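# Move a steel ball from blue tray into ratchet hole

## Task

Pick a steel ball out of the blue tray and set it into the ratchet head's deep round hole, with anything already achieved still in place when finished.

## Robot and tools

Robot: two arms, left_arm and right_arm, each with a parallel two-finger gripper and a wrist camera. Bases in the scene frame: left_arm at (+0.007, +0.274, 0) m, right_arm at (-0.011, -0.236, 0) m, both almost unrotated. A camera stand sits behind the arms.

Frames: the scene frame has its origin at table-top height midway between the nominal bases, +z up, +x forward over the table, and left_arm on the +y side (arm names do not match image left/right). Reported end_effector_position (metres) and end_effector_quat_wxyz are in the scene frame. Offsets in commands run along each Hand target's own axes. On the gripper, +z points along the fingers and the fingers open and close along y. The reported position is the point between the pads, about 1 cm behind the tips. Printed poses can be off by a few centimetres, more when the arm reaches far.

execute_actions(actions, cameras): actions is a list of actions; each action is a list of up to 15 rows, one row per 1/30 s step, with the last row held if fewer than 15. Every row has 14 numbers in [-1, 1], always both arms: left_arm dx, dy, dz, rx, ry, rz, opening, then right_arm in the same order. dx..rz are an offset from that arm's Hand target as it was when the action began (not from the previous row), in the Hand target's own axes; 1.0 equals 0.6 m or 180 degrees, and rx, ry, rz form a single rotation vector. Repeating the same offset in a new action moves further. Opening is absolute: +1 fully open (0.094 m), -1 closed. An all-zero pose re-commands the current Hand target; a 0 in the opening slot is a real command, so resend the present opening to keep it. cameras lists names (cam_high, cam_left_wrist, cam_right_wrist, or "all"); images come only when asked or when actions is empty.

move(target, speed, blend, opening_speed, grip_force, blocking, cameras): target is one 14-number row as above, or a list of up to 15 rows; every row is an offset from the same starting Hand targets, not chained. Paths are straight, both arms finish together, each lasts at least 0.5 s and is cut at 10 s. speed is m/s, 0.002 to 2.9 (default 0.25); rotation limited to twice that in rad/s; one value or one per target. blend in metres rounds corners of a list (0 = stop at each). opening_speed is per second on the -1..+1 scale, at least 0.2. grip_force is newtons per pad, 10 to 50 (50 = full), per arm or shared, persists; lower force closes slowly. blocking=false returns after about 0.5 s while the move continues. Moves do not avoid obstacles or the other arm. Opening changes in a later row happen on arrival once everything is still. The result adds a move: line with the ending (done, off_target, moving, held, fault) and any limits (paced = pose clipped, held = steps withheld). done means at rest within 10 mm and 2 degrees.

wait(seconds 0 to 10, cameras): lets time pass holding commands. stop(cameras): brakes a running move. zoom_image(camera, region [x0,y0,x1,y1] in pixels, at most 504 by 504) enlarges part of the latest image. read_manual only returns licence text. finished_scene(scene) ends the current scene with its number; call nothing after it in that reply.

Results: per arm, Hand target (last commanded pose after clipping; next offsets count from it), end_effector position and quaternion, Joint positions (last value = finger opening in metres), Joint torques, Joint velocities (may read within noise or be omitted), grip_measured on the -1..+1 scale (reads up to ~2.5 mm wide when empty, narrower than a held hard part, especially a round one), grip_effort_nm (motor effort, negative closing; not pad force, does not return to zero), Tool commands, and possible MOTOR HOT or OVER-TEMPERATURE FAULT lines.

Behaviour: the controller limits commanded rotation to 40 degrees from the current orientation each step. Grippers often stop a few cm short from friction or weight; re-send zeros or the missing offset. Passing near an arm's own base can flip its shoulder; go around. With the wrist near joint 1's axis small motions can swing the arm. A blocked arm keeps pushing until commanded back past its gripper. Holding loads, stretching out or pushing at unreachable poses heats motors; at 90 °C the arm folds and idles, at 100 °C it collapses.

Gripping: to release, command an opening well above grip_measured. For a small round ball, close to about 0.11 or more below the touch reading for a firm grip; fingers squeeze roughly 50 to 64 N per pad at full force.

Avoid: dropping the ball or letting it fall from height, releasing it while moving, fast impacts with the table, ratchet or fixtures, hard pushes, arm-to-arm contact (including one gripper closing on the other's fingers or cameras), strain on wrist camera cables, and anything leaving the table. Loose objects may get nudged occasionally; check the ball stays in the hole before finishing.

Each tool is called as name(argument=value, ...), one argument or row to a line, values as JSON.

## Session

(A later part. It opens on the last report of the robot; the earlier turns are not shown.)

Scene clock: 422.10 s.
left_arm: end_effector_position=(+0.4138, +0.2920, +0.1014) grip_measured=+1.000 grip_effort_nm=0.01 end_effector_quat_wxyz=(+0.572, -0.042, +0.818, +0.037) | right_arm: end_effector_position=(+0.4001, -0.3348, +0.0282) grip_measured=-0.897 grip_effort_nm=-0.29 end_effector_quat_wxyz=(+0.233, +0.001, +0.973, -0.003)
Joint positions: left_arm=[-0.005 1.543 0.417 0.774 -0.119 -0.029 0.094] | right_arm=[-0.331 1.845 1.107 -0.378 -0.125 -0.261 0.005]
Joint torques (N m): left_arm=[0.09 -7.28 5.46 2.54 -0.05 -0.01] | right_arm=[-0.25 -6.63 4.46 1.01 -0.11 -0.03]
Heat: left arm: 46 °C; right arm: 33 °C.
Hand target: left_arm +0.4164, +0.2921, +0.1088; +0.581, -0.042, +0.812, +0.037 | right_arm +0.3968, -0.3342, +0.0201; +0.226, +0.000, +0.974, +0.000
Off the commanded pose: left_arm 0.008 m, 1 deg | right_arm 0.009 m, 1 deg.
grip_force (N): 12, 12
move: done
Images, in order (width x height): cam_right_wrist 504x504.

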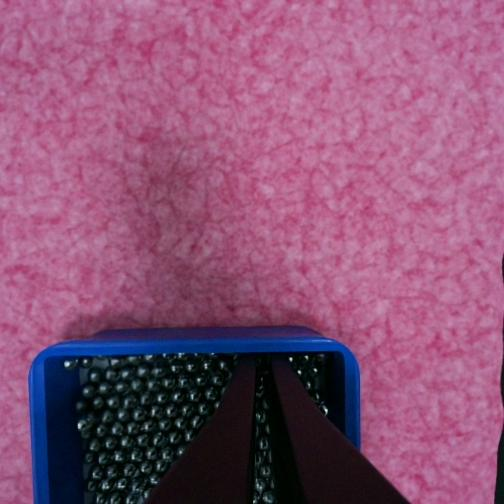

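move(
  target=[0,0,0,0,0,0,1,-0.04,0,-0.09,0,0,0,-0.97],
  speed=0.1,
  grip_force=20,
  cameras=["cam_right_wrist"],
)

zoom_image(
  camera="cam_right_wrist",
  region=[210, 310, 310, 410],
)

Scene clock: 428.90 s.
left_arm: end_effector_position=(+0.4138, +0.2920, +0.1014) grip_measured=+1.000 grip_effort_nm=0.00 end_effector_quat_wxyz=(+0.572, -0.042, +0.818, +0.037) | right_arm: end_effector_position=(+0.3821, -0.3294, +0.0556) grip_measured=-0.912 grip_effort_nm=-0.48 end_effector_quat_wxyz=(+0.194, +0.003, +0.981, +0.009)
Joint positions: left_arm=[-0.005 1.543 0.417 0.774 -0.119 -0.029 0.094] | right_arm=[-0.331 1.788 1.189 -0.6 -0.125 -0.262 0.004]
Joint torques (N m): left_arm=[0.08 -7.3 5.46 2.54 -0.05 -0.01] | right_arm=[-0.42 -9.59 8.09 0.87 -0.12 -0.05]
Heat: left arm: 46 °C; right arm: 33 °C.
Hand target: left_arm +0.4164, +0.2921, +0.1088; +0.581, -0.042, +0.812, +0.037 | right_arm +0.3946, -0.3342, +0.0791; +0.226, +0.000, +0.974, +0.000
Off the commanded pose: left_arm 0.008 m, 1 deg | right_arm 0.027 m, 4 deg.
grip_force (N): 20, 20
move: off_target (right_arm)
Images, in order (width x height): cam_right_wrist 504x504.

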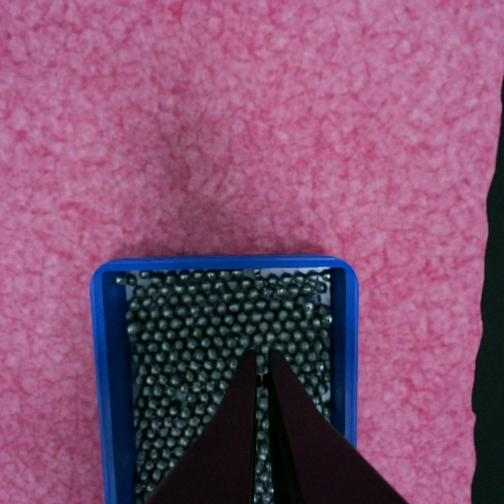

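Scaled by 5.040 from the camera's 504x504 image, which has a finer 720x720 frame.

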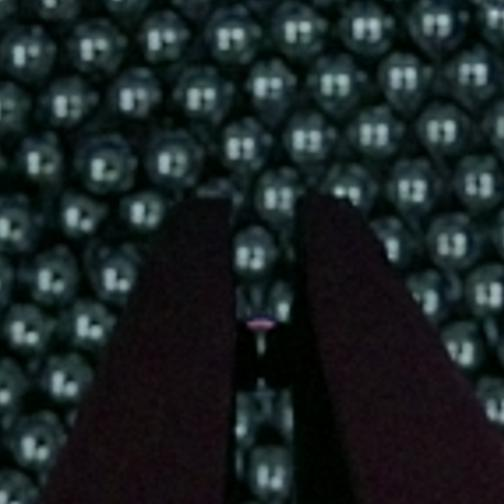

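move(
  target=[0,0,0,0,0,0,1,0.167,0.583,-0.0553,0,0,0,-0.97],
  speed=0.25,
  cameras=["cam_right_wrist"],
)

zoom_image(
  camera="cam_right_wrist",
  region=[190, 310, 330, 450],
)

Scene clock: 458.47 s.
left_arm: end_effector_position=(+0.4138, +0.2920, +0.1014) grip_measured=+1.000 grip_effort_nm=0.00 end_effector_quat_wxyz=(+0.572, -0.042, +0.818, +0.037) | right_arm: end_effector_position=(+0.2782, +0.0101, +0.0538) grip_measured=-0.912 grip_effort_nm=-0.48 end_effector_quat_wxyz=(+0.208, -0.009, +0.978, -0.005)
Joint positions: left_arm=[-0.005 1.543 0.417 0.774 -0.119 -0.029 0.094] | right_arm=[0.81 1.775 1.166 -0.68 0.314 0.786 0.004]
Joint torques (N m): left_arm=[0.09 -7.28 5.48 2.54 -0.05 -0.01] | right_arm=[-0.38 -6.63 8.4 0.7 0.32 0.11]
Heat: left arm: 47 °C; right arm: 35 °C.
Hand target: left_arm +0.4164, +0.2921, +0.1088; +0.581, -0.042, +0.812, +0.037 | right_arm +0.2900, +0.0156, +0.0652; +0.226, +0.000, +0.974, +0.000
Off the commanded pose: left_arm 0.008 m, 1 deg | right_arm 0.017 m, 2 deg.
grip_force (N): 20, 20
move: off_target (right_arm)
Images, in order (width x height): cam_right_wrist 504x504.

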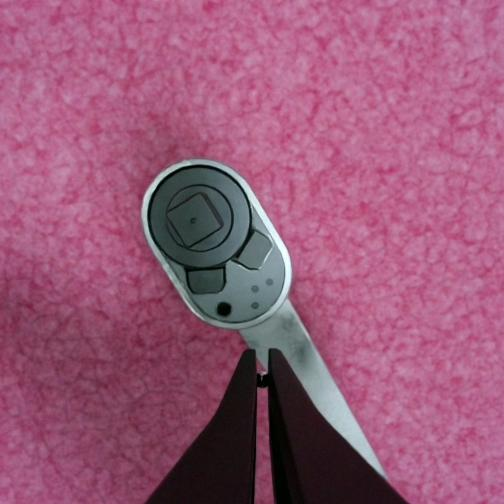

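Scaled by 3.600 from the camera's 504x504 image, which has a finer 720x720 frame.

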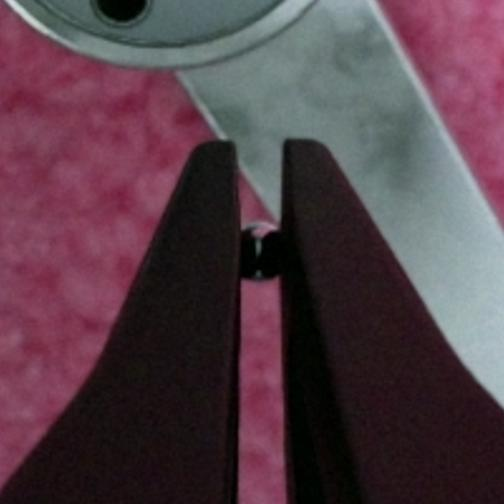

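move(
  target=[0,0,0,0,0,0,1,-0.0025,0.019,0.0368,0,0.111,0,-0.97],
  speed=0.1,
  cameras=["cam_right_wrist"],
)

zoom_image(
  camera="cam_right_wrist",
  region=[190, 290, 330, 430],
)

Scene clock: 485.73 s.
left_arm: end_effector_position=(+0.4138, +0.2920, +0.1014) grip_measured=+1.000 grip_effort_nm=0.00 end_effector_quat_wxyz=(+0.572, -0.042, +0.818, +0.037) | right_arm: end_effector_position=(+0.2913, +0.0217, +0.0382) grip_measured=-0.912 grip_effort_nm=-0.48 end_effector_quat_wxyz=(+0.042, -0.001, +0.999, -0.009)
Joint positions: left_arm=[-0.005 1.543 0.417 0.774 -0.119 -0.029 0.094] | right_arm=[0.696 2.046 1.543 -1.017 0.07 0.731 0.004]
Joint torques (N m): left_arm=[0.08 -7.3 5.45 2.54 -0.05 -0.02] | right_arm=[-0.54 -8.47 8.16 0.39 0.07 -0.06]
Heat: left arm: 47 °C; right arm: 35 °C.
Hand target: left_arm +0.4164, +0.2921, +0.1088; +0.581, -0.042, +0.812, +0.037 | right_arm +0.3012, +0.0271, +0.0461; +0.054, +0.000, +0.999, +0.001
Off the commanded pose: left_arm 0.008 m, 1 deg | right_arm 0.014 m, 2 deg.
grip_force (N): 20, 20
move: off_target (right_arm)
Images, in order (width x height): cam_right_wrist 504x504.

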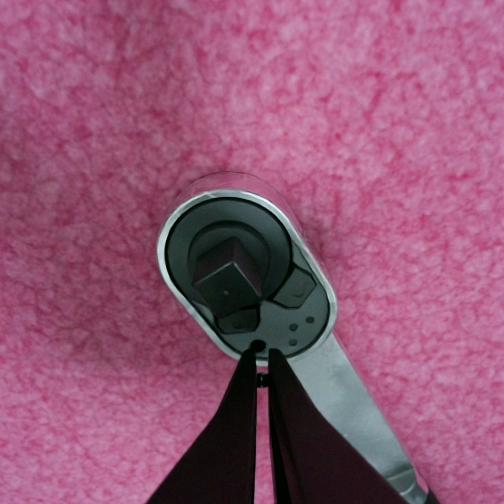

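Scaled by 3.600 from the camera's 504x504 image, which has a finer 720x720 frame.

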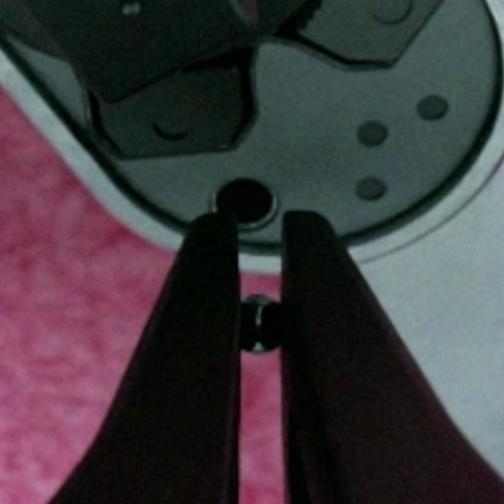

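move(
  target=[0,0,0,0,0,0,1,-0.0015,0.001,0.0102,0,0,0,-0.97],
  speed=0.06,
  cameras=["cam_right_wrist"],
)

zoom_image(
  camera="cam_right_wrist",
  region=[190, 290, 330, 430],
)

Scene clock: 505.50 s.
left_arm: end_effector_position=(+0.4138, +0.2920, +0.1014) grip_measured=+1.000 grip_effort_nm=0.00 end_effector_quat_wxyz=(+0.572, -0.042, +0.818, +0.037) | right_arm: end_effector_position=(+0.2905, +0.0210, +0.0337) grip_measured=-0.912 grip_effort_nm=-0.48 end_effector_quat_wxyz=(+0.038, -0.002, +0.999, -0.013)
Joint positions: left_arm=[-0.005 1.543 0.417 0.774 -0.119 -0.029 0.094] | right_arm=[0.696 2.058 1.543 -1.017 0.069 0.73 0.004]
Joint torques (N m): left_arm=[0.09 -7.28 5.44 2.55 -0.06 -0.01] | right_arm=[-0.7 -8.55 7.61 0.49 0.03 -0.07]
Heat: left arm: 47 °C; right arm: 35 °C.
Hand target: left_arm +0.4164, +0.2921, +0.1088; +0.581, -0.042, +0.812, +0.037 | right_arm +0.3027, +0.0277, +0.0401; +0.054, +0.000, +0.999, +0.001
Off the commanded pose: left_arm 0.008 m, 1 deg | right_arm 0.015 m, 2 deg.
grip_force (N): 20, 20
move: off_target (right_arm)
Images, in order (width x height): cam_right_wrist 504x504.

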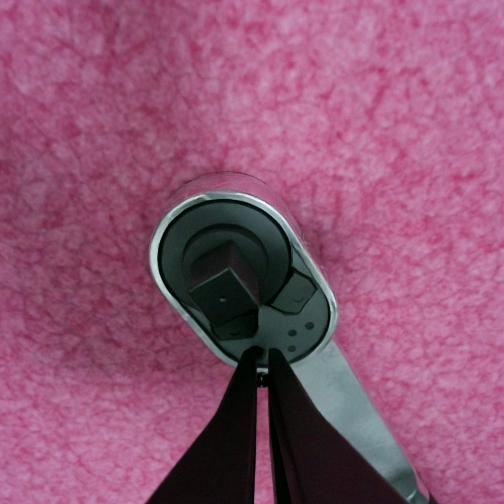

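Scaled by 3.600 from the camera's 504x504 image, which has a finer 720x720 frame.

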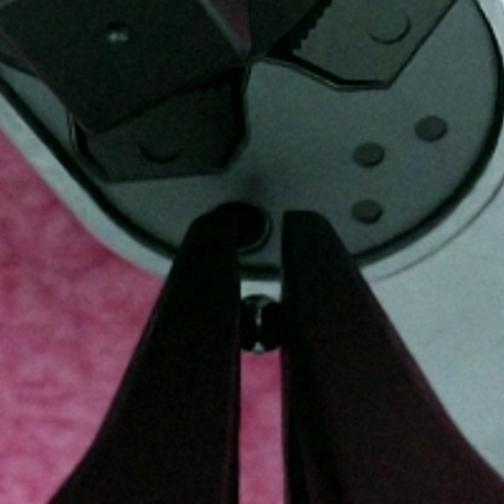

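move(
  target=[0,0,0,0,0,0,1,-0.0077,0.005,0.006,0,0,0,-0.97],
  speed=0.06,
  cameras=["cam_right_wrist"],
)

zoom_image(
  camera="cam_right_wrist",
  region=[190, 290, 330, 430],
)

Scene clock: 518.20 s.
left_arm: end_effector_position=(+0.4138, +0.2920, +0.1014) grip_measured=+1.000 grip_effort_nm=0.00 end_effector_quat_wxyz=(+0.572, -0.042, +0.818, +0.037) | right_arm: end_effector_position=(+0.2944, +0.0229, +0.0298) grip_measured=-0.912 grip_effort_nm=-0.48 end_effector_quat_wxyz=(+0.037, -0.002, +0.999, -0.014)
Joint positions: left_arm=[-0.005 1.543 0.417 0.774 -0.119 -0.029 0.094] | right_arm=[0.693 2.08 1.562 -1.016 0.069 0.727 0.004]
Joint torques (N m): left_arm=[0.09 -7.25 5.46 2.54 -0.05 -0.01] | right_arm=[-0.65 -8.57 8.06 0.47 0.03 -0.05]
Heat: left arm: 47 °C; right arm: 35 °C.
Hand target: left_arm +0.4164, +0.2921, +0.1088; +0.581, -0.042, +0.812, +0.037 | right_arm +0.3076, +0.0307, +0.0369; +0.054, +0.000, +0.999, +0.000
Off the commanded pose: left_arm 0.008 m, 1 deg | right_arm 0.017 m, 3 deg.
grip_force (N): 20, 20
move: off_target (right_arm)
Images, in order (width x height): cam_right_wrist 504x504.

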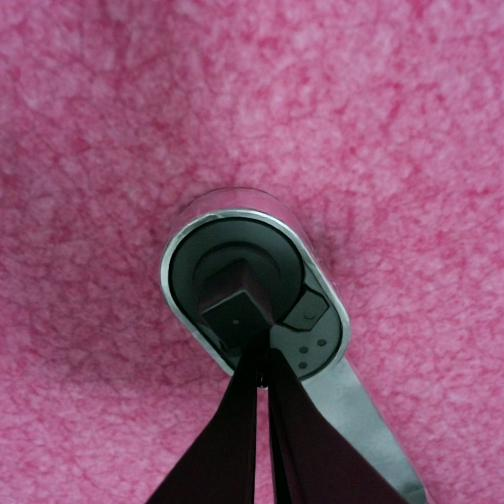

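Scaled by 3.600 from the camera's 504x504 image, which has a finer 720x720 frame.

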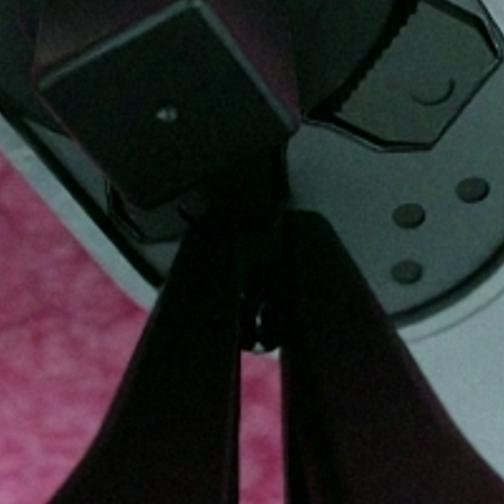

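move(
  target=[0,0,0,0,0,0,1,0,-0.008,0.0015,0,0,0,-0.97],
  speed=0.06,
  cameras=["cam_right_wrist"],
)

zoom_image(
  camera="cam_right_wrist",
  region=[190, 290, 330, 430],
)

Scene clock: 531.83 s.
left_arm: end_effector_position=(+0.4138, +0.2920, +0.1014) grip_measured=+1.000 grip_effort_nm=0.00 end_effector_quat_wxyz=(+0.572, -0.042, +0.818, +0.037) | right_arm: end_effector_position=(+0.2981, +0.0215, +0.0299) grip_measured=-0.912 grip_effort_nm=-0.48 end_effector_quat_wxyz=(+0.039, -0.001, +0.999, -0.011)
Joint positions: left_arm=[-0.005 1.543 0.417 0.774 -0.119 -0.029 0.094] | right_arm=[0.683 2.08 1.562 -1.008 0.069 0.718 0.004]
Joint torques (N m): left_arm=[0.08 -7.28 5.44 2.54 -0.05 -0.01] | right_arm=[-0.77 -9.28 6.54 0.5 0.03 -0.05]
Heat: left arm: 48 °C; right arm: 35 °C.
Hand target: left_arm +0.4164, +0.2921, +0.1088; +0.581, -0.042, +0.812, +0.037 | right_arm +0.3077, +0.0259, +0.0360; +0.054, +0.000, +0.999, +0.001
Off the commanded pose: left_arm 0.008 m, 1 deg | right_arm 0.012 m, 2 deg.
grip_force (N): 20, 20
move: off_target (right_arm)
Images, in order (width x height): cam_right_wrist 504x504.

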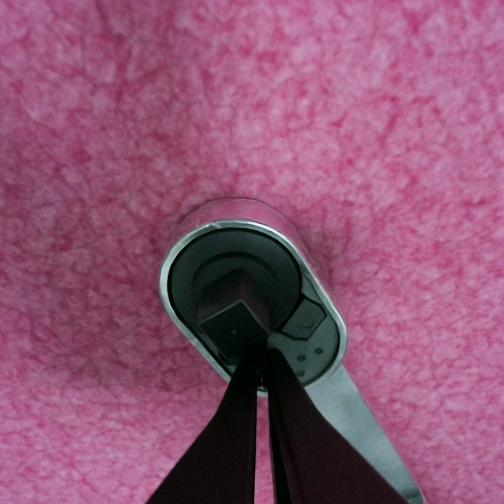

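Scaled by 3.600 from the camera's 504x504 image, which has a finer 720x720 frame.

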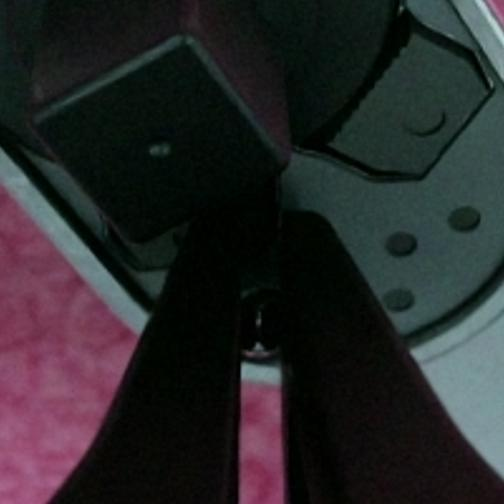

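move(
  target=[0,0,0,0,0,0,1,0.011,-0.002,0.0015,0,0,0,-0.97],
  speed=0.06,
  cameras=["cam_right_wrist"],
)

zoom_image(
  camera="cam_right_wrist",
  region=[190, 290, 330, 430],
)

Scene clock: 544.57 s.
left_arm: end_effector_position=(+0.4138, +0.2920, +0.1014) grip_measured=+1.000 grip_effort_nm=0.01 end_effector_quat_wxyz=(+0.572, -0.042, +0.818, +0.037) | right_arm: end_effector_position=(+0.2997, +0.0229, +0.0284) grip_measured=-0.912 grip_effort_nm=-0.48 end_effector_quat_wxyz=(+0.043, -0.001, +0.999, -0.008)
Joint positions: left_arm=[-0.005 1.543 0.417 0.774 -0.119 -0.029 0.094] | right_arm=[0.683 2.08 1.555 -0.991 0.068 0.718 0.004]
Joint torques (N m): left_arm=[0.09 -7.3 5.45 2.54 -0.05 -0.01] | right_arm=[0.12 -10.71 4.48 0.52 0.05 0.06]
Heat: left arm: 48 °C; right arm: 35 °C.
Hand target: left_arm +0.4164, +0.2921, +0.1088; +0.581, -0.042, +0.812, +0.037 | right_arm +0.3012, +0.0246, +0.0343; +0.054, +0.000, +0.999, +0.000
Off the commanded pose: left_arm 0.008 m, 1 deg | right_arm 0.007 m, 2 deg.
grip_force (N): 20, 20
move: done
Images, in order (width x height): cam_right_wrist 504x504.

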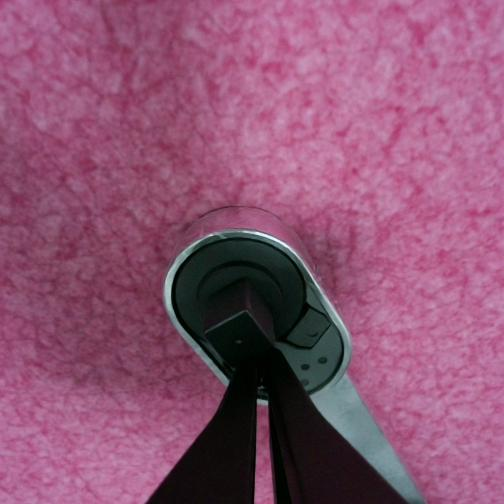

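Scaled by 3.600 from the camera's 504x504 image, which has a finer 720x720 frame.

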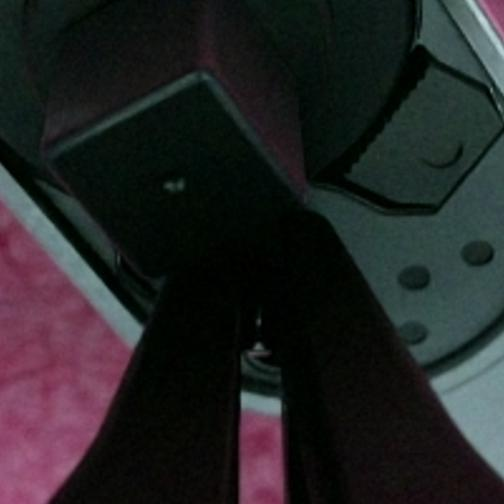

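move(
  target=[0,0,0,0,0,0,1,0.013,-0.005,-0.0047,0,0,0,-0.97],
  speed=0.06,
  cameras=["cam_right_wrist"],
)

zoom_image(
  camera="cam_right_wrist",
  region=[190, 290, 330, 430],
)

Scene clock: 555.87 s.
left_arm: end_effector_position=(+0.4138, +0.2920, +0.1014) grip_measured=+1.000 grip_effort_nm=0.01 end_effector_quat_wxyz=(+0.572, -0.042, +0.818, +0.037) | right_arm: end_effector_position=(+0.2958, +0.0198, +0.0281) grip_measured=-0.912 grip_effort_nm=-0.48 end_effector_quat_wxyz=(+0.045, +0.002, +0.999, -0.006)
Joint positions: left_arm=[-0.005 1.543 0.417 0.774 -0.119 -0.029 0.094] | right_arm=[0.684 2.058 1.52 -0.973 0.068 0.725 0.004]
Joint torques (N m): left_arm=[0.08 -7.28 5.46 2.54 -0.06 -0.02] | right_arm=[0.95 -11.22 4.16 0.4 0.02 0.05]
Heat: left arm: 48 °C; right arm: 35 °C.
Hand target: left_arm +0.4164, +0.2921, +0.1088; +0.581, -0.042, +0.812, +0.037 | right_arm +0.2932, +0.0216, +0.0364; +0.054, +0.000, +0.999, +0.001
Off the commanded pose: left_arm 0.008 m, 1 deg | right_arm 0.009 m, 1 deg.
grip_force (N): 20, 20
move: done
Images, in order (width x height): cam_right_wrist 504x504.

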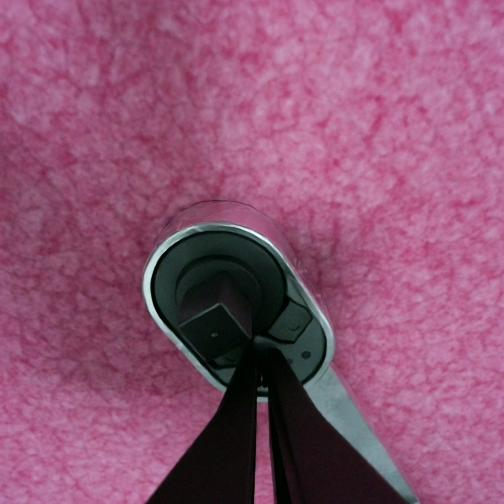

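Scaled by 3.600 from the camera's 504x504 image, which has a finer 720x720 frame.

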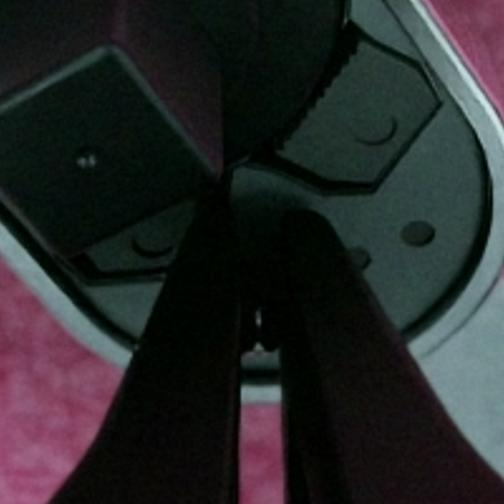

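move(
  target=[0,0,0,0,0,0,1,0.0075,0.006,-0.001,0,0,0,-0.97],
  speed=0.06,
  cameras=["cam_right_wrist"],
)

zoom_image(
  camera="cam_right_wrist",
  region=[190, 290, 330, 430],
)

Scene clock: 571.70 s.
left_arm: end_effector_position=(+0.4138, +0.2920, +0.1014) grip_measured=+1.000 grip_effort_nm=0.00 end_effector_quat_wxyz=(+0.572, -0.042, +0.818, +0.037) | right_arm: end_effector_position=(+0.2927, +0.0229, +0.0278) grip_measured=-0.913 grip_effort_nm=-0.48 end_effector_quat_wxyz=(+0.046, +0.003, +0.999, -0.007)
Joint positions: left_arm=[-0.005 1.543 0.417 0.774 -0.119 -0.029 0.094] | right_arm=[0.697 2.057 1.517 -0.972 0.072 0.739 0.004]
Joint torques (N m): left_arm=[0.06 -7.31 5.45 2.54 -0.05 -0.01] | right_arm=[0.99 -11.4 4.08 0.41 0.01 0.04]
Heat: left arm: 48 °C; right arm: 36 °C.
Hand target: left_arm +0.4164, +0.2921, +0.1088; +0.581, -0.042, +0.812, +0.037 | right_arm +0.2886, +0.0253, +0.0365; +0.053, +0.000, +0.999, +0.001
Off the commanded pose: left_arm 0.008 m, 1 deg | right_arm 0.010 m, 1 deg.
grip_force (N): 20, 20
move: done
Images, in order (width x height): cam_right_wrist 504x504.

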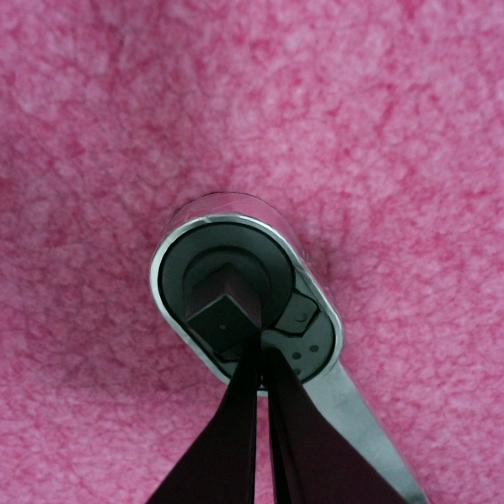

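Scaled by 3.600 from the camera's 504x504 image, which has a finer 720x720 frame.

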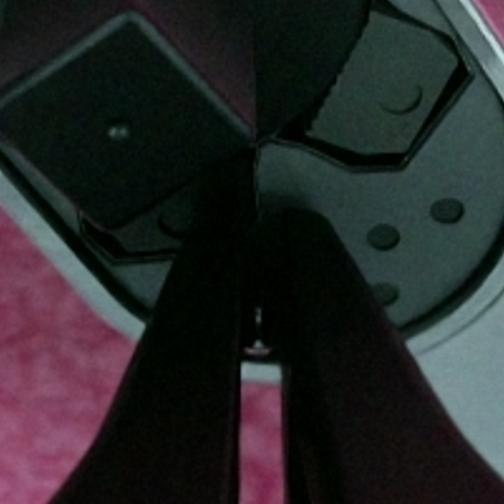

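move(
  target=[0,0,0,0,0,0,1,0.0033,0.003,-0.0005,0,0,0,-0.97],
  speed=0.06,
  cameras=["cam_right_wrist"],
)

zoom_image(
  camera="cam_right_wrist",
  region=[190, 290, 330, 430],
)

Scene clock: 583.43 s.
left_arm: end_effector_position=(+0.4138, +0.2920, +0.1014) grip_measured=+1.000 grip_effort_nm=0.00 end_effector_quat_wxyz=(+0.572, -0.042, +0.818, +0.037) | right_arm: end_effector_position=(+0.2926, +0.0231, +0.0279) grip_measured=-0.913 grip_effort_nm=-0.48 end_effector_quat_wxyz=(+0.049, +0.004, +0.999, -0.009)
Joint positions: left_arm=[-0.005 1.543 0.417 0.774 -0.119 -0.029 0.094] | right_arm=[0.701 2.057 1.517 -0.972 0.079 0.746 0.004]
Joint torques (N m): left_arm=[0.08 -7.3 5.46 2.54 -0.05 -0.01] | right_arm=[1.28 -11.49 4.05 0.4 -0.05 0.05]
Heat: left arm: 48 °C; right arm: 38 °C.
Hand target: left_arm +0.4164, +0.2921, +0.1088; +0.581, -0.042, +0.812, +0.037 | right_arm +0.2866, +0.0271, +0.0366; +0.053, +0.000, +0.999, +0.001
Off the commanded pose: left_arm 0.008 m, 1 deg | right_arm 0.011 m, 1 deg.
grip_force (N): 20, 20
move: off_target (right_arm)
Images, in order (width x height): cam_right_wrist 504x504.

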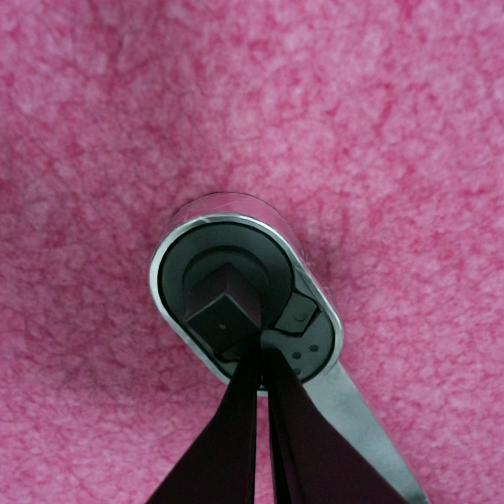

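Scaled by 3.600 from the camera's 504x504 image, which has a finer 720x720 frame.

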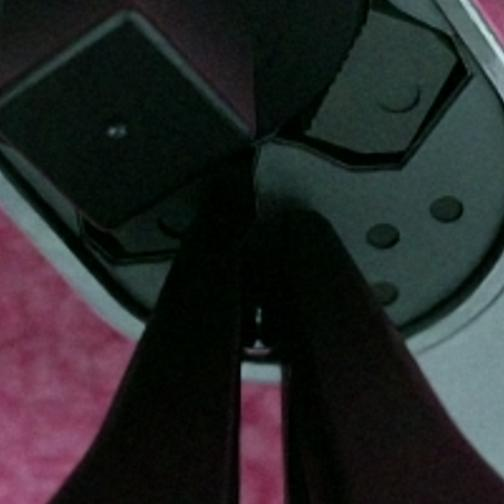

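move(
  target=[0,0,0,0,0,0,1,0.0005,0.0005,-0.008,0,0,0,-0.97],
  speed=0.06,
  cameras=["cam_right_wrist"],
)

zoom_image(
  camera="cam_right_wrist",
  region=[190, 290, 330, 430],
)

Scene clock: 591.67 s.
left_arm: end_effector_position=(+0.4138, +0.2920, +0.1014) grip_measured=+1.000 grip_effort_nm=0.00 end_effector_quat_wxyz=(+0.572, -0.042, +0.818, +0.037) | right_arm: end_effector_position=(+0.2927, +0.0231, +0.0282) grip_measured=-0.913 grip_effort_nm=-0.48 end_effector_quat_wxyz=(+0.049, +0.005, +0.999, -0.009)
Joint positions: left_arm=[-0.005 1.543 0.417 0.774 -0.119 -0.029 0.094] | right_arm=[0.701 2.056 1.517 -0.972 0.08 0.748 0.004]
Joint torques (N m): left_arm=[0.09 -7.3 5.46 2.54 -0.05 -0.02] | right_arm=[1.44 -11.97 4.72 0.25 -0.05 0.05]
Heat: left arm: 48 °C; right arm: 39 °C.
Hand target: left_arm +0.4164, +0.2921, +0.1088; +0.581, -0.042, +0.812, +0.037 | right_arm +0.2859, +0.0274, +0.0414; +0.054, +0.000, +0.999, +0.001
Off the commanded pose: left_arm 0.008 m, 1 deg | right_arm 0.015 m, 1 deg.
grip_force (N): 20, 20
move: off_target (right_arm)
Images, in order (width x height): cam_right_wrist 504x504.

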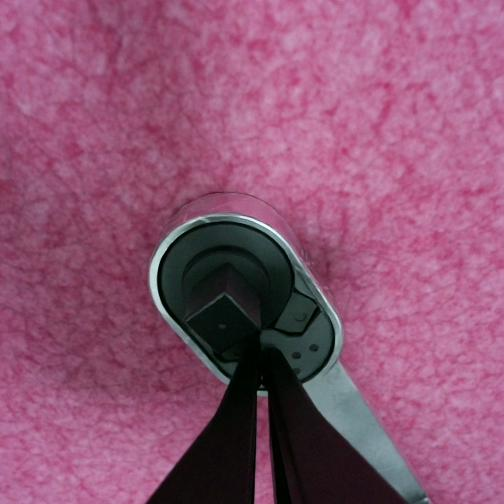

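Scaled by 3.600 from the camera's 504x504 image, which has a finer 720x720 frame.

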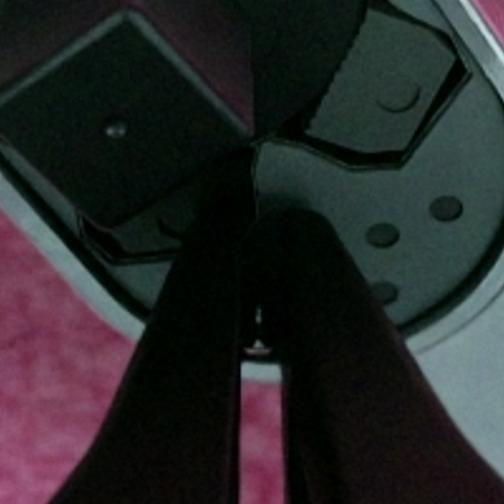

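move(
  target=[
    [0,0,0,0,0,0,1,-0.001,0.0,-0.025,0,0,0,-0.97],
    [0,0,0,0,0,0,1,-0.0,0.0,-0.003,0,0,0,-0.97],
  ],
  speed=0.1,
  cameras=["cam_right_wrist"],
)

zoom_image(
  camera="cam_right_wrist",
  region=[190, 290, 330, 430],
)

Scene clock: 602.47 s.
left_arm: end_effector_position=(+0.4138, +0.2920, +0.1014) grip_measured=+1.000 grip_effort_nm=0.00 end_effector_quat_wxyz=(+0.572, -0.042, +0.818, +0.037) | right_arm: end_effector_position=(+0.2825, +0.0227, +0.0334) grip_measured=-0.913 grip_effort_nm=-0.48 end_effector_quat_wxyz=(+0.038, -0.001, +0.999, -0.013)
Joint positions: left_arm=[-0.005 1.543 0.417 0.774 -0.119 -0.029 0.094] | right_arm=[0.713 2.041 1.517 -1.009 0.071 0.75 0.004]
Joint torques (N m): left_arm=[0.08 -7.3 5.46 2.54 -0.05 -0.01] | right_arm=[0.34 -10.82 5.04 0.47 0.03 0.05]
Heat: left arm: 48 °C; right arm: 40 °C.
Hand target: left_arm +0.4164, +0.2921, +0.1088; +0.581, -0.042, +0.812, +0.037 | right_arm +0.2857, +0.0274, +0.0431; +0.054, +0.000, +0.999, +0.001
Off the commanded pose: left_arm 0.008 m, 1 deg | right_arm 0.011 m, 2 deg.
grip_force (N): 20, 20
move: off_target (right_arm)
Images, in order (width x height): cam_right_wrist 504x504.

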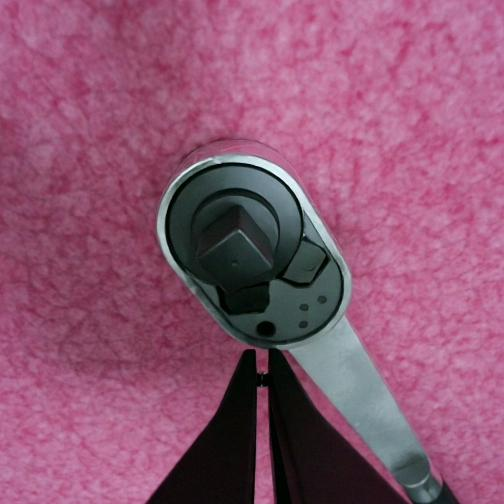

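Scaled by 3.600 from the camera's 504x504 image, which has a finer 720x720 frame.

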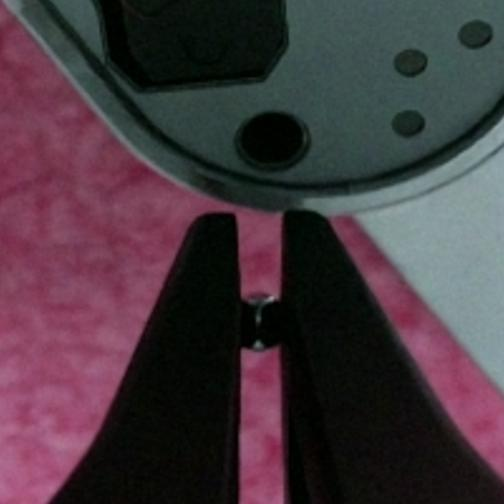

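move(
  target=[0,0,0,0,0,0,1,-0.0195,0.0,0.007,0,0,0,-0.97],
  speed=0.1,
  cameras=["cam_right_wrist"],
)

zoom_image(
  camera="cam_right_wrist",
  region=[190, 290, 330, 430],
)

Scene clock: 632.13 s.
left_arm: end_effector_position=(+0.4138, +0.2920, +0.1014) grip_measured=+1.000 grip_effort_nm=0.00 end_effector_quat_wxyz=(+0.572, -0.042, +0.818, +0.037) | right_arm: end_effector_position=(+0.2855, +0.0194, +0.0334) grip_measured=-0.913 grip_effort_nm=-0.48 end_effector_quat_wxyz=(+0.038, -0.001, +0.999, -0.013)
Joint positions: left_arm=[-0.005 1.543 0.417 0.774 -0.119 -0.029 0.094] | right_arm=[0.701 2.041 1.517 -1.008 0.07 0.738 0.004]
Joint torques (N m): left_arm=[0.08 -7.3 5.46 2.54 -0.05 -0.01] | right_arm=[-0.5 -8.27 8.01 0.47 0.03 -0.04]
Heat: left arm: 49 °C; right arm: 38 °C.
Hand target: left_arm +0.4164, +0.2921, +0.1088; +0.581, -0.042, +0.812, +0.037 | right_arm +0.2978, +0.0274, +0.0402; +0.054, +0.000, +0.999, +0.001
Off the commanded pose: left_arm 0.008 m, 1 deg | right_arm 0.016 m, 2 deg.
grip_force (N): 20, 20
move: off_target (right_arm)
Images, in order (width x height): cam_right_wrist 504x504.

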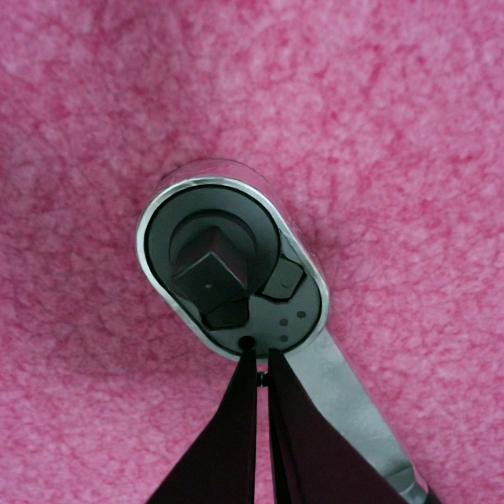

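Scaled by 3.600 from the camera's 504x504 image, which has a finer 720x720 frame.

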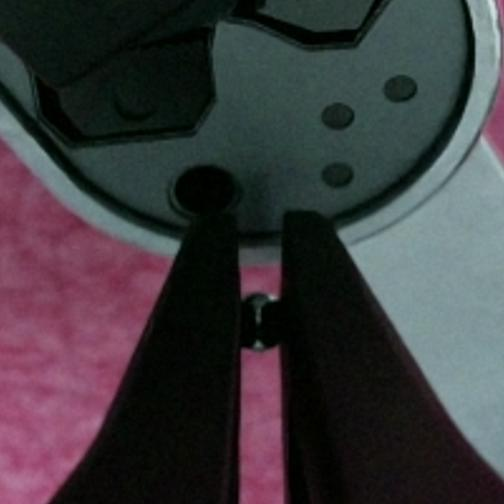

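move(
  target=[0,0,0,0,0,0,1,-0.0098,0.008,0.0103,0,0,0,-0.97],
  speed=0.1,
  cameras=["cam_right_wrist"],
)

zoom_image(
  camera="cam_right_wrist",
  region=[190, 290, 330, 430],
)

Scene clock: 645.13 s.
left_arm: end_effector_position=(+0.4138, +0.2920, +0.1014) grip_measured=+1.000 grip_effort_nm=0.00 end_effector_quat_wxyz=(+0.572, -0.042, +0.818, +0.037) | right_arm: end_effector_position=(+0.2914, +0.0252, +0.0297) grip_measured=-0.913 grip_effort_nm=-0.48 end_effector_quat_wxyz=(+0.038, -0.002, +0.999, -0.011)
Joint positions: left_arm=[-0.005 1.543 0.417 0.774 -0.119 -0.029 0.094] | right_arm=[0.701 2.073 1.55 -1.007 0.068 0.735 0.004]
Joint torques (N m): left_arm=[0.08 -7.28 5.46 2.54 -0.05 -0.01] | right_arm=[-0.68 -8.2 7.86 0.5 0.05 -0.05]
Heat: left arm: 49 °C; right arm: 38 °C.
Hand target: left_arm +0.4164, +0.2921, +0.1088; +0.581, -0.042, +0.812, +0.037 | right_arm +0.3042, +0.0321, +0.0346; +0.053, +0.000, +0.999, +0.000
Off the commanded pose: left_arm 0.008 m, 1 deg | right_arm 0.016 m, 2 deg.
grip_force (N): 20, 20
move: off_target (right_arm)
Images, in order (width x height): cam_right_wrist 504x504.

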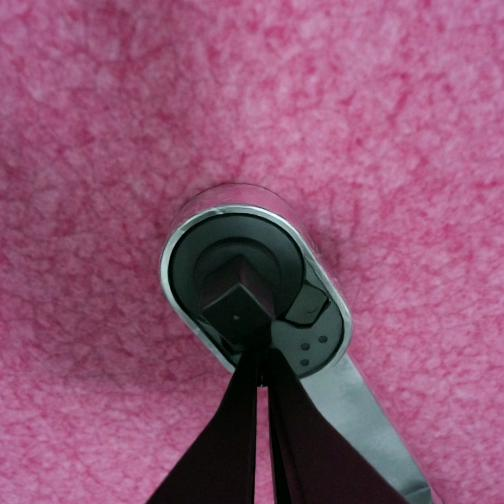

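Scaled by 3.600 from the camera's 504x504 image, which has a finer 720x720 frame.

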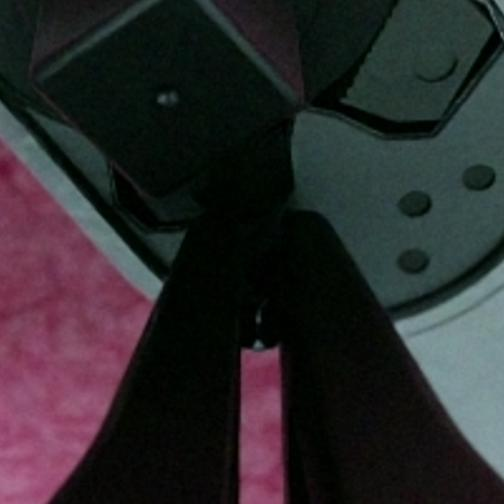

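move(
  target=[0,0,0,0,0,0,1,0.0,-0.004,0.006,0,0,0,-0.97],
  speed=0.06,
  cameras=["cam_right_wrist"],
)

zoom_image(
  camera="cam_right_wrist",
  region=[190, 290, 330, 430],
)

Scene clock: 656.63 s.
left_arm: end_effector_position=(+0.4138, +0.2920, +0.1014) grip_measured=+1.000 grip_effort_nm=0.01 end_effector_quat_wxyz=(+0.572, -0.042, +0.818, +0.037) | right_arm: end_effector_position=(+0.2952, +0.0257, +0.0297) grip_measured=-0.913 grip_effort_nm=-0.48 end_effector_quat_wxyz=(+0.043, -0.002, +0.999, -0.007)
Joint positions: left_arm=[-0.005 1.543 0.417 0.774 -0.119 -0.029 0.094] | right_arm=[0.696 2.073 1.55 -0.994 0.068 0.73 0.004]
Joint torques (N m): left_arm=[0.08 -7.3 5.46 2.54 -0.06 -0.01] | right_arm=[-0.65 -8.27 6.64 0.54 0.04 -0.07]
Heat: left arm: 49 °C; right arm: 38 °C.
Hand target: left_arm +0.4164, +0.2921, +0.1088; +0.581, -0.042, +0.812, +0.037 | right_arm +0.3046, +0.0298, +0.0311; +0.054, +0.000, +0.999, +0.001
Off the commanded pose: left_arm 0.008 m, 1 deg | right_arm 0.010 m, 2 deg.
grip_force (N): 20, 20
move: done
Images, in order (width x height): cam_right_wrist 504x504.

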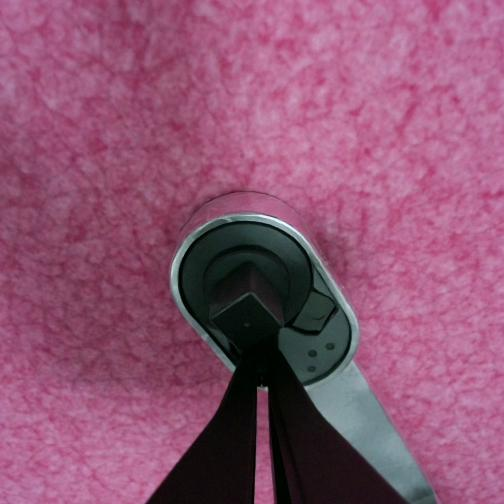

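Scaled by 3.600 from the camera's 504x504 image, which has a finer 720x720 frame.

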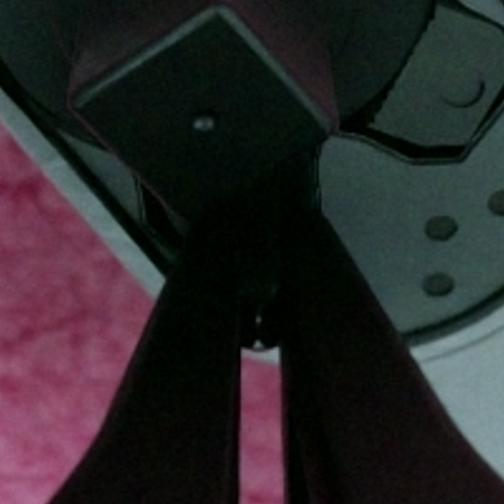

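move(
  target=[
    [0,0,0,0,0,0,1,0.028,-0.003,-0.0365,0,0,0,-0.97],
    [0,0,0,0,0,0,1,0.0292,-0.004,-0.0232,0,0,0,-0.97],
    [0,0,0,0,0,0,1,0.0097,-0.004,-0.0163,0,0,0,-0.97],
    [0,0,0,0,0,0,1,0,0.0007,-0.0031,0,0,0,-0.97],
  ],
  speed=0.1,
  cameras=["cam_right_wrist"],
)

zoom_image(
  camera="cam_right_wrist",
  region=[190, 290, 330, 430],
)

Scene clock: 673.97 s.
left_arm: end_effector_position=(+0.4138, +0.2920, +0.1014) grip_measured=+1.000 grip_effort_nm=0.00 end_effector_quat_wxyz=(+0.572, -0.042, +0.818, +0.037) | right_arm: end_effector_position=(+0.2908, +0.0227, +0.0295) grip_measured=-0.913 grip_effort_nm=-0.48 end_effector_quat_wxyz=(+0.037, -0.002, +0.999, -0.012)
Joint positions: left_arm=[-0.005 1.543 0.417 0.774 -0.119 -0.029 0.094] | right_arm=[0.697 2.067 1.54 -1.005 0.067 0.731 0.004]
Joint torques (N m): left_arm=[0.06 -7.28 5.46 2.54 -0.05 -0.01] | right_arm=[-0.64 -7.98 7.72 0.55 0.06 -0.04]
Heat: left arm: 49 °C; right arm: 38 °C.
Hand target: left_arm +0.4164, +0.2921, +0.1088; +0.581, -0.042, +0.812, +0.037 | right_arm +0.3043, +0.0302, +0.0330; +0.054, +0.000, +0.999, +0.000
Off the commanded pose: left_arm 0.008 m, 1 deg | right_arm 0.016 m, 2 deg.
grip_force (N): 20, 20
move: off_target (right_arm)
Images, in order (width x height): cam_right_wrist 504x504.

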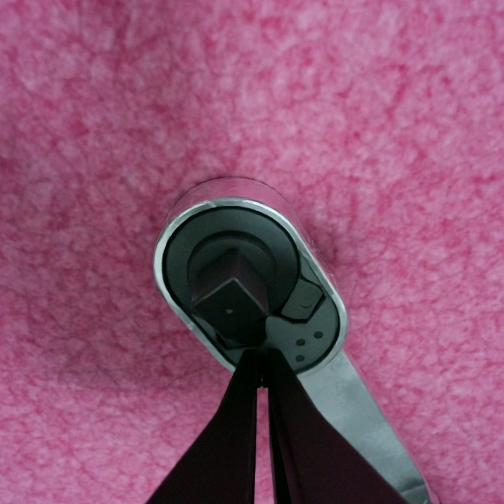

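Scaled by 3.600 from the camera's 504x504 image, which has a finer 720x720 frame.

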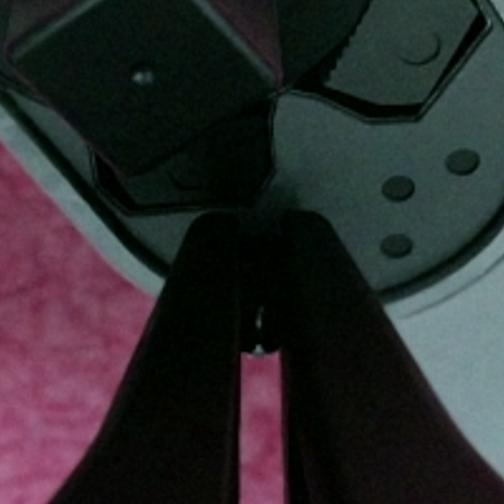

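move(
  target=[0,0,0,0,0,0,1,-0.0018,0.0,0.003,0,0,0,-0.97],
  speed=0.06,
  cameras=["cam_right_wrist"],
)

zoom_image(
  camera="cam_right_wrist",
  region=[190, 290, 330, 430],
)

Scene clock: 683.03 s.
left_arm: end_effector_position=(+0.4138, +0.2920, +0.1014) grip_measured=+1.000 grip_effort_nm=0.00 end_effector_quat_wxyz=(+0.572, -0.042, +0.818, +0.037) | right_arm: end_effector_position=(+0.2909, +0.0225, +0.0292) grip_measured=-0.913 grip_effort_nm=-0.48 end_effector_quat_wxyz=(+0.037, -0.003, +0.999, -0.012)
Joint positions: left_arm=[-0.005 1.543 0.417 0.774 -0.119 -0.029 0.094] | right_arm=[0.697 2.068 1.54 -1.005 0.067 0.729 0.004]
Joint torques (N m): left_arm=[0.09 -7.28 5.46 2.54 -0.06 -0.01] | right_arm=[-0.84 -7.64 7.8 0.59 0.06 -0.06]
Heat: left arm: 49 °C; right arm: 38 °C.
Hand target: left_arm +0.4164, +0.2921, +0.1088; +0.581, -0.042, +0.812, +0.037 | right_arm +0.3057, +0.0301, +0.0312; +0.053, +0.000, +0.999, +0.000
Off the commanded pose: left_arm 0.008 m, 1 deg | right_arm 0.017 m, 2 deg.
grip_force (N): 20, 20
move: off_target (right_arm)
Images, in order (width x height): cam_right_wrist 504x504.

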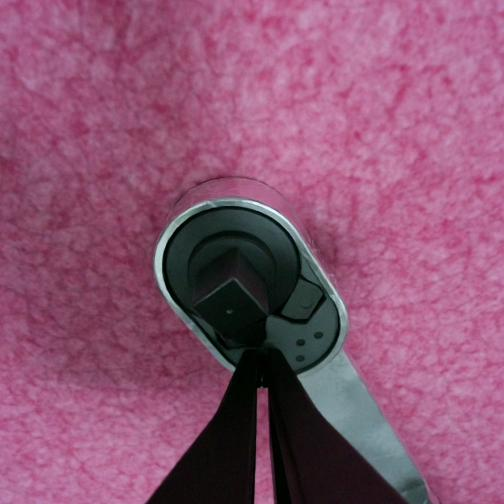

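Scaled by 3.600 from the camera's 504x504 image, which has a finer 720x720 frame.

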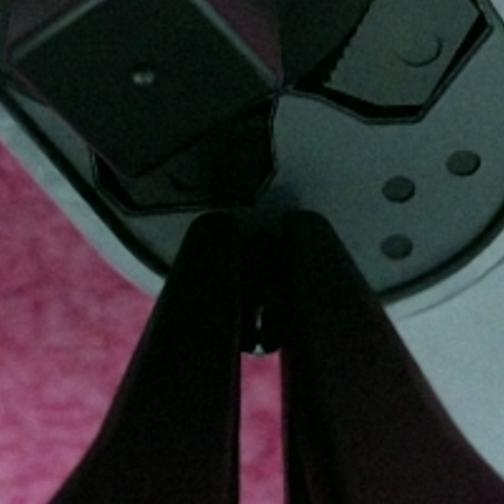

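move(
  target=[0,0,0,0,0,0,1,-0.0022,0.002,0.0035,0,0,0,-0.97],
  speed=0.06,
  cameras=["cam_right_wrist"],
)

zoom_image(
  camera="cam_right_wrist",
  region=[190, 290, 330, 430],
)

Scene clock: 689.07 s.
left_arm: end_effector_position=(+0.4138, +0.2920, +0.1014) grip_measured=+1.000 grip_effort_nm=0.00 end_effector_quat_wxyz=(+0.572, -0.042, +0.818, +0.037) | right_arm: end_effector_position=(+0.2931, +0.0245, +0.0291) grip_measured=-0.913 grip_effort_nm=-0.48 end_effector_quat_wxyz=(+0.038, -0.003, +0.999, -0.011)
Joint positions: left_arm=[-0.005 1.543 0.417 0.774 -0.119 -0.029 0.094] | right_arm=[0.697 2.076 1.551 -1.004 0.067 0.728 0.004]
Joint torques (N m): left_arm=[0.08 -7.3 5.46 2.54 -0.06 -0.01] | right_arm=[-0.87 -7.57 7.45 0.63 0.05 -0.04]
Heat: left arm: 49 °C; right arm: 38 °C.
Hand target: left_arm +0.4164, +0.2921, +0.1088; +0.581, -0.042, +0.812, +0.037 | right_arm +0.3073, +0.0314, +0.0293; +0.054, +0.000, +0.999, +0.001
Off the commanded pose: left_arm 0.008 m, 1 deg | right_arm 0.016 m, 2 deg.
grip_force (N): 20, 20
move: off_target (right_arm)
Images, in order (width x height): cam_right_wrist 504x504.

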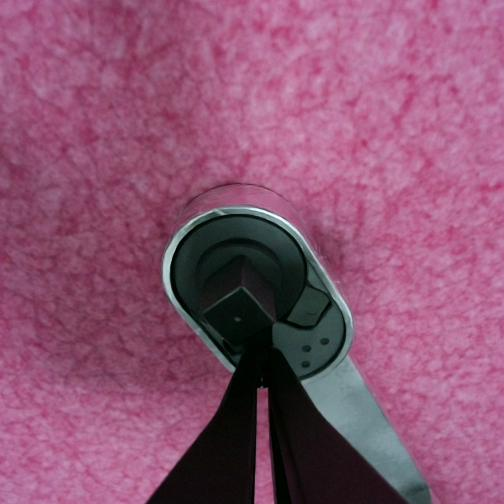

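Scaled by 3.600 from the camera's 504x504 image, which has a finer 720x720 frame.

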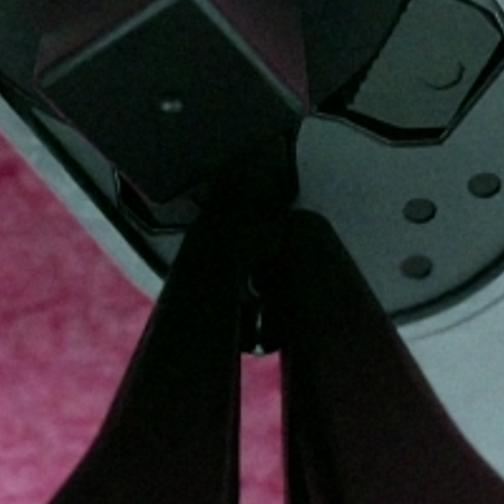

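move(
  target=[0,0,0,0,0,0,1,0.001,-0.0033,0.0,0,0,0,-0.97],
  speed=0.06,
  cameras=["cam_right_wrist"],
)

zoom_image(
  camera="cam_right_wrist",
  region=[190, 290, 330, 430],
)

Scene clock: 705.50 s.
left_arm: end_effector_position=(+0.4138, +0.2920, +0.1014) grip_measured=+1.000 grip_effort_nm=0.00 end_effector_quat_wxyz=(+0.572, -0.042, +0.818, +0.037) | right_arm: end_effector_position=(+0.2937, +0.0238, +0.0291) grip_measured=-0.913 grip_effort_nm=-0.48 end_effector_quat_wxyz=(+0.038, -0.003, +0.999, -0.011)
Joint positions: left_arm=[-0.005 1.543 0.417 0.774 -0.119 -0.029 0.094] | right_arm=[0.695 2.076 1.551 -1.004 0.067 0.726 0.004]
Joint torques (N m): left_arm=[0.06 -7.28 5.46 2.55 -0.05 -0.01] | right_arm=[-0.9 -8.02 6.68 0.67 0.05 -0.02]
Heat: left arm: 49 °C; right arm: 37 °C.
Hand target: left_arm +0.4164, +0.2921, +0.1088; +0.581, -0.042, +0.812, +0.037 | right_arm +0.3067, +0.0294, +0.0293; +0.054, +0.000, +0.999, +0.001
Off the commanded pose: left_arm 0.008 m, 1 deg | right_arm 0.014 m, 2 deg.
grip_force (N): 20, 20
move: off_target (right_arm)
Images, in order (width x height): cam_right_wrist 504x504.

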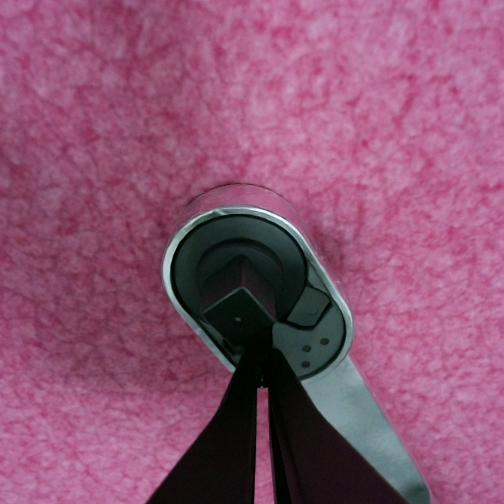

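Scaled by 3.600 from the camera's 504x504 image, which has a finer 720x720 frame.

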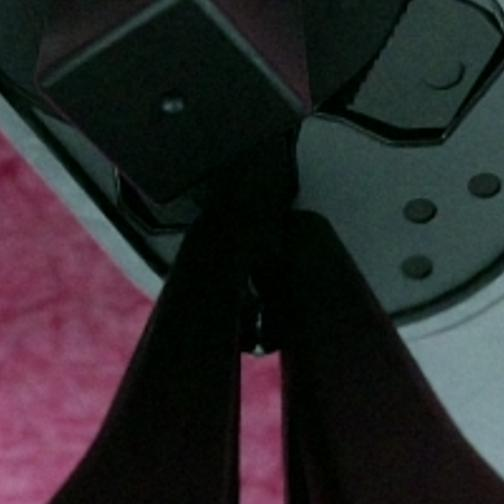

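zoom_image(
  camera="cam_right_wrist",
  region=[247, 352, 279, 396],
)

Scaled by 11.455 from the camera's 504x504 image, which has a finer 720x720 frame.

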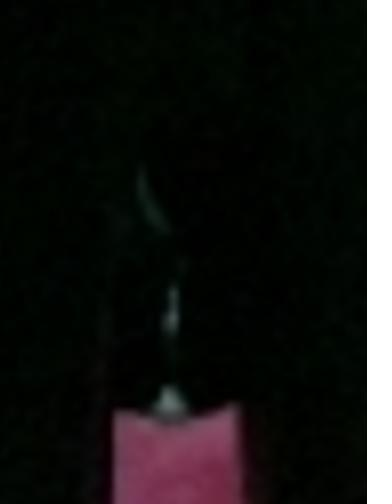

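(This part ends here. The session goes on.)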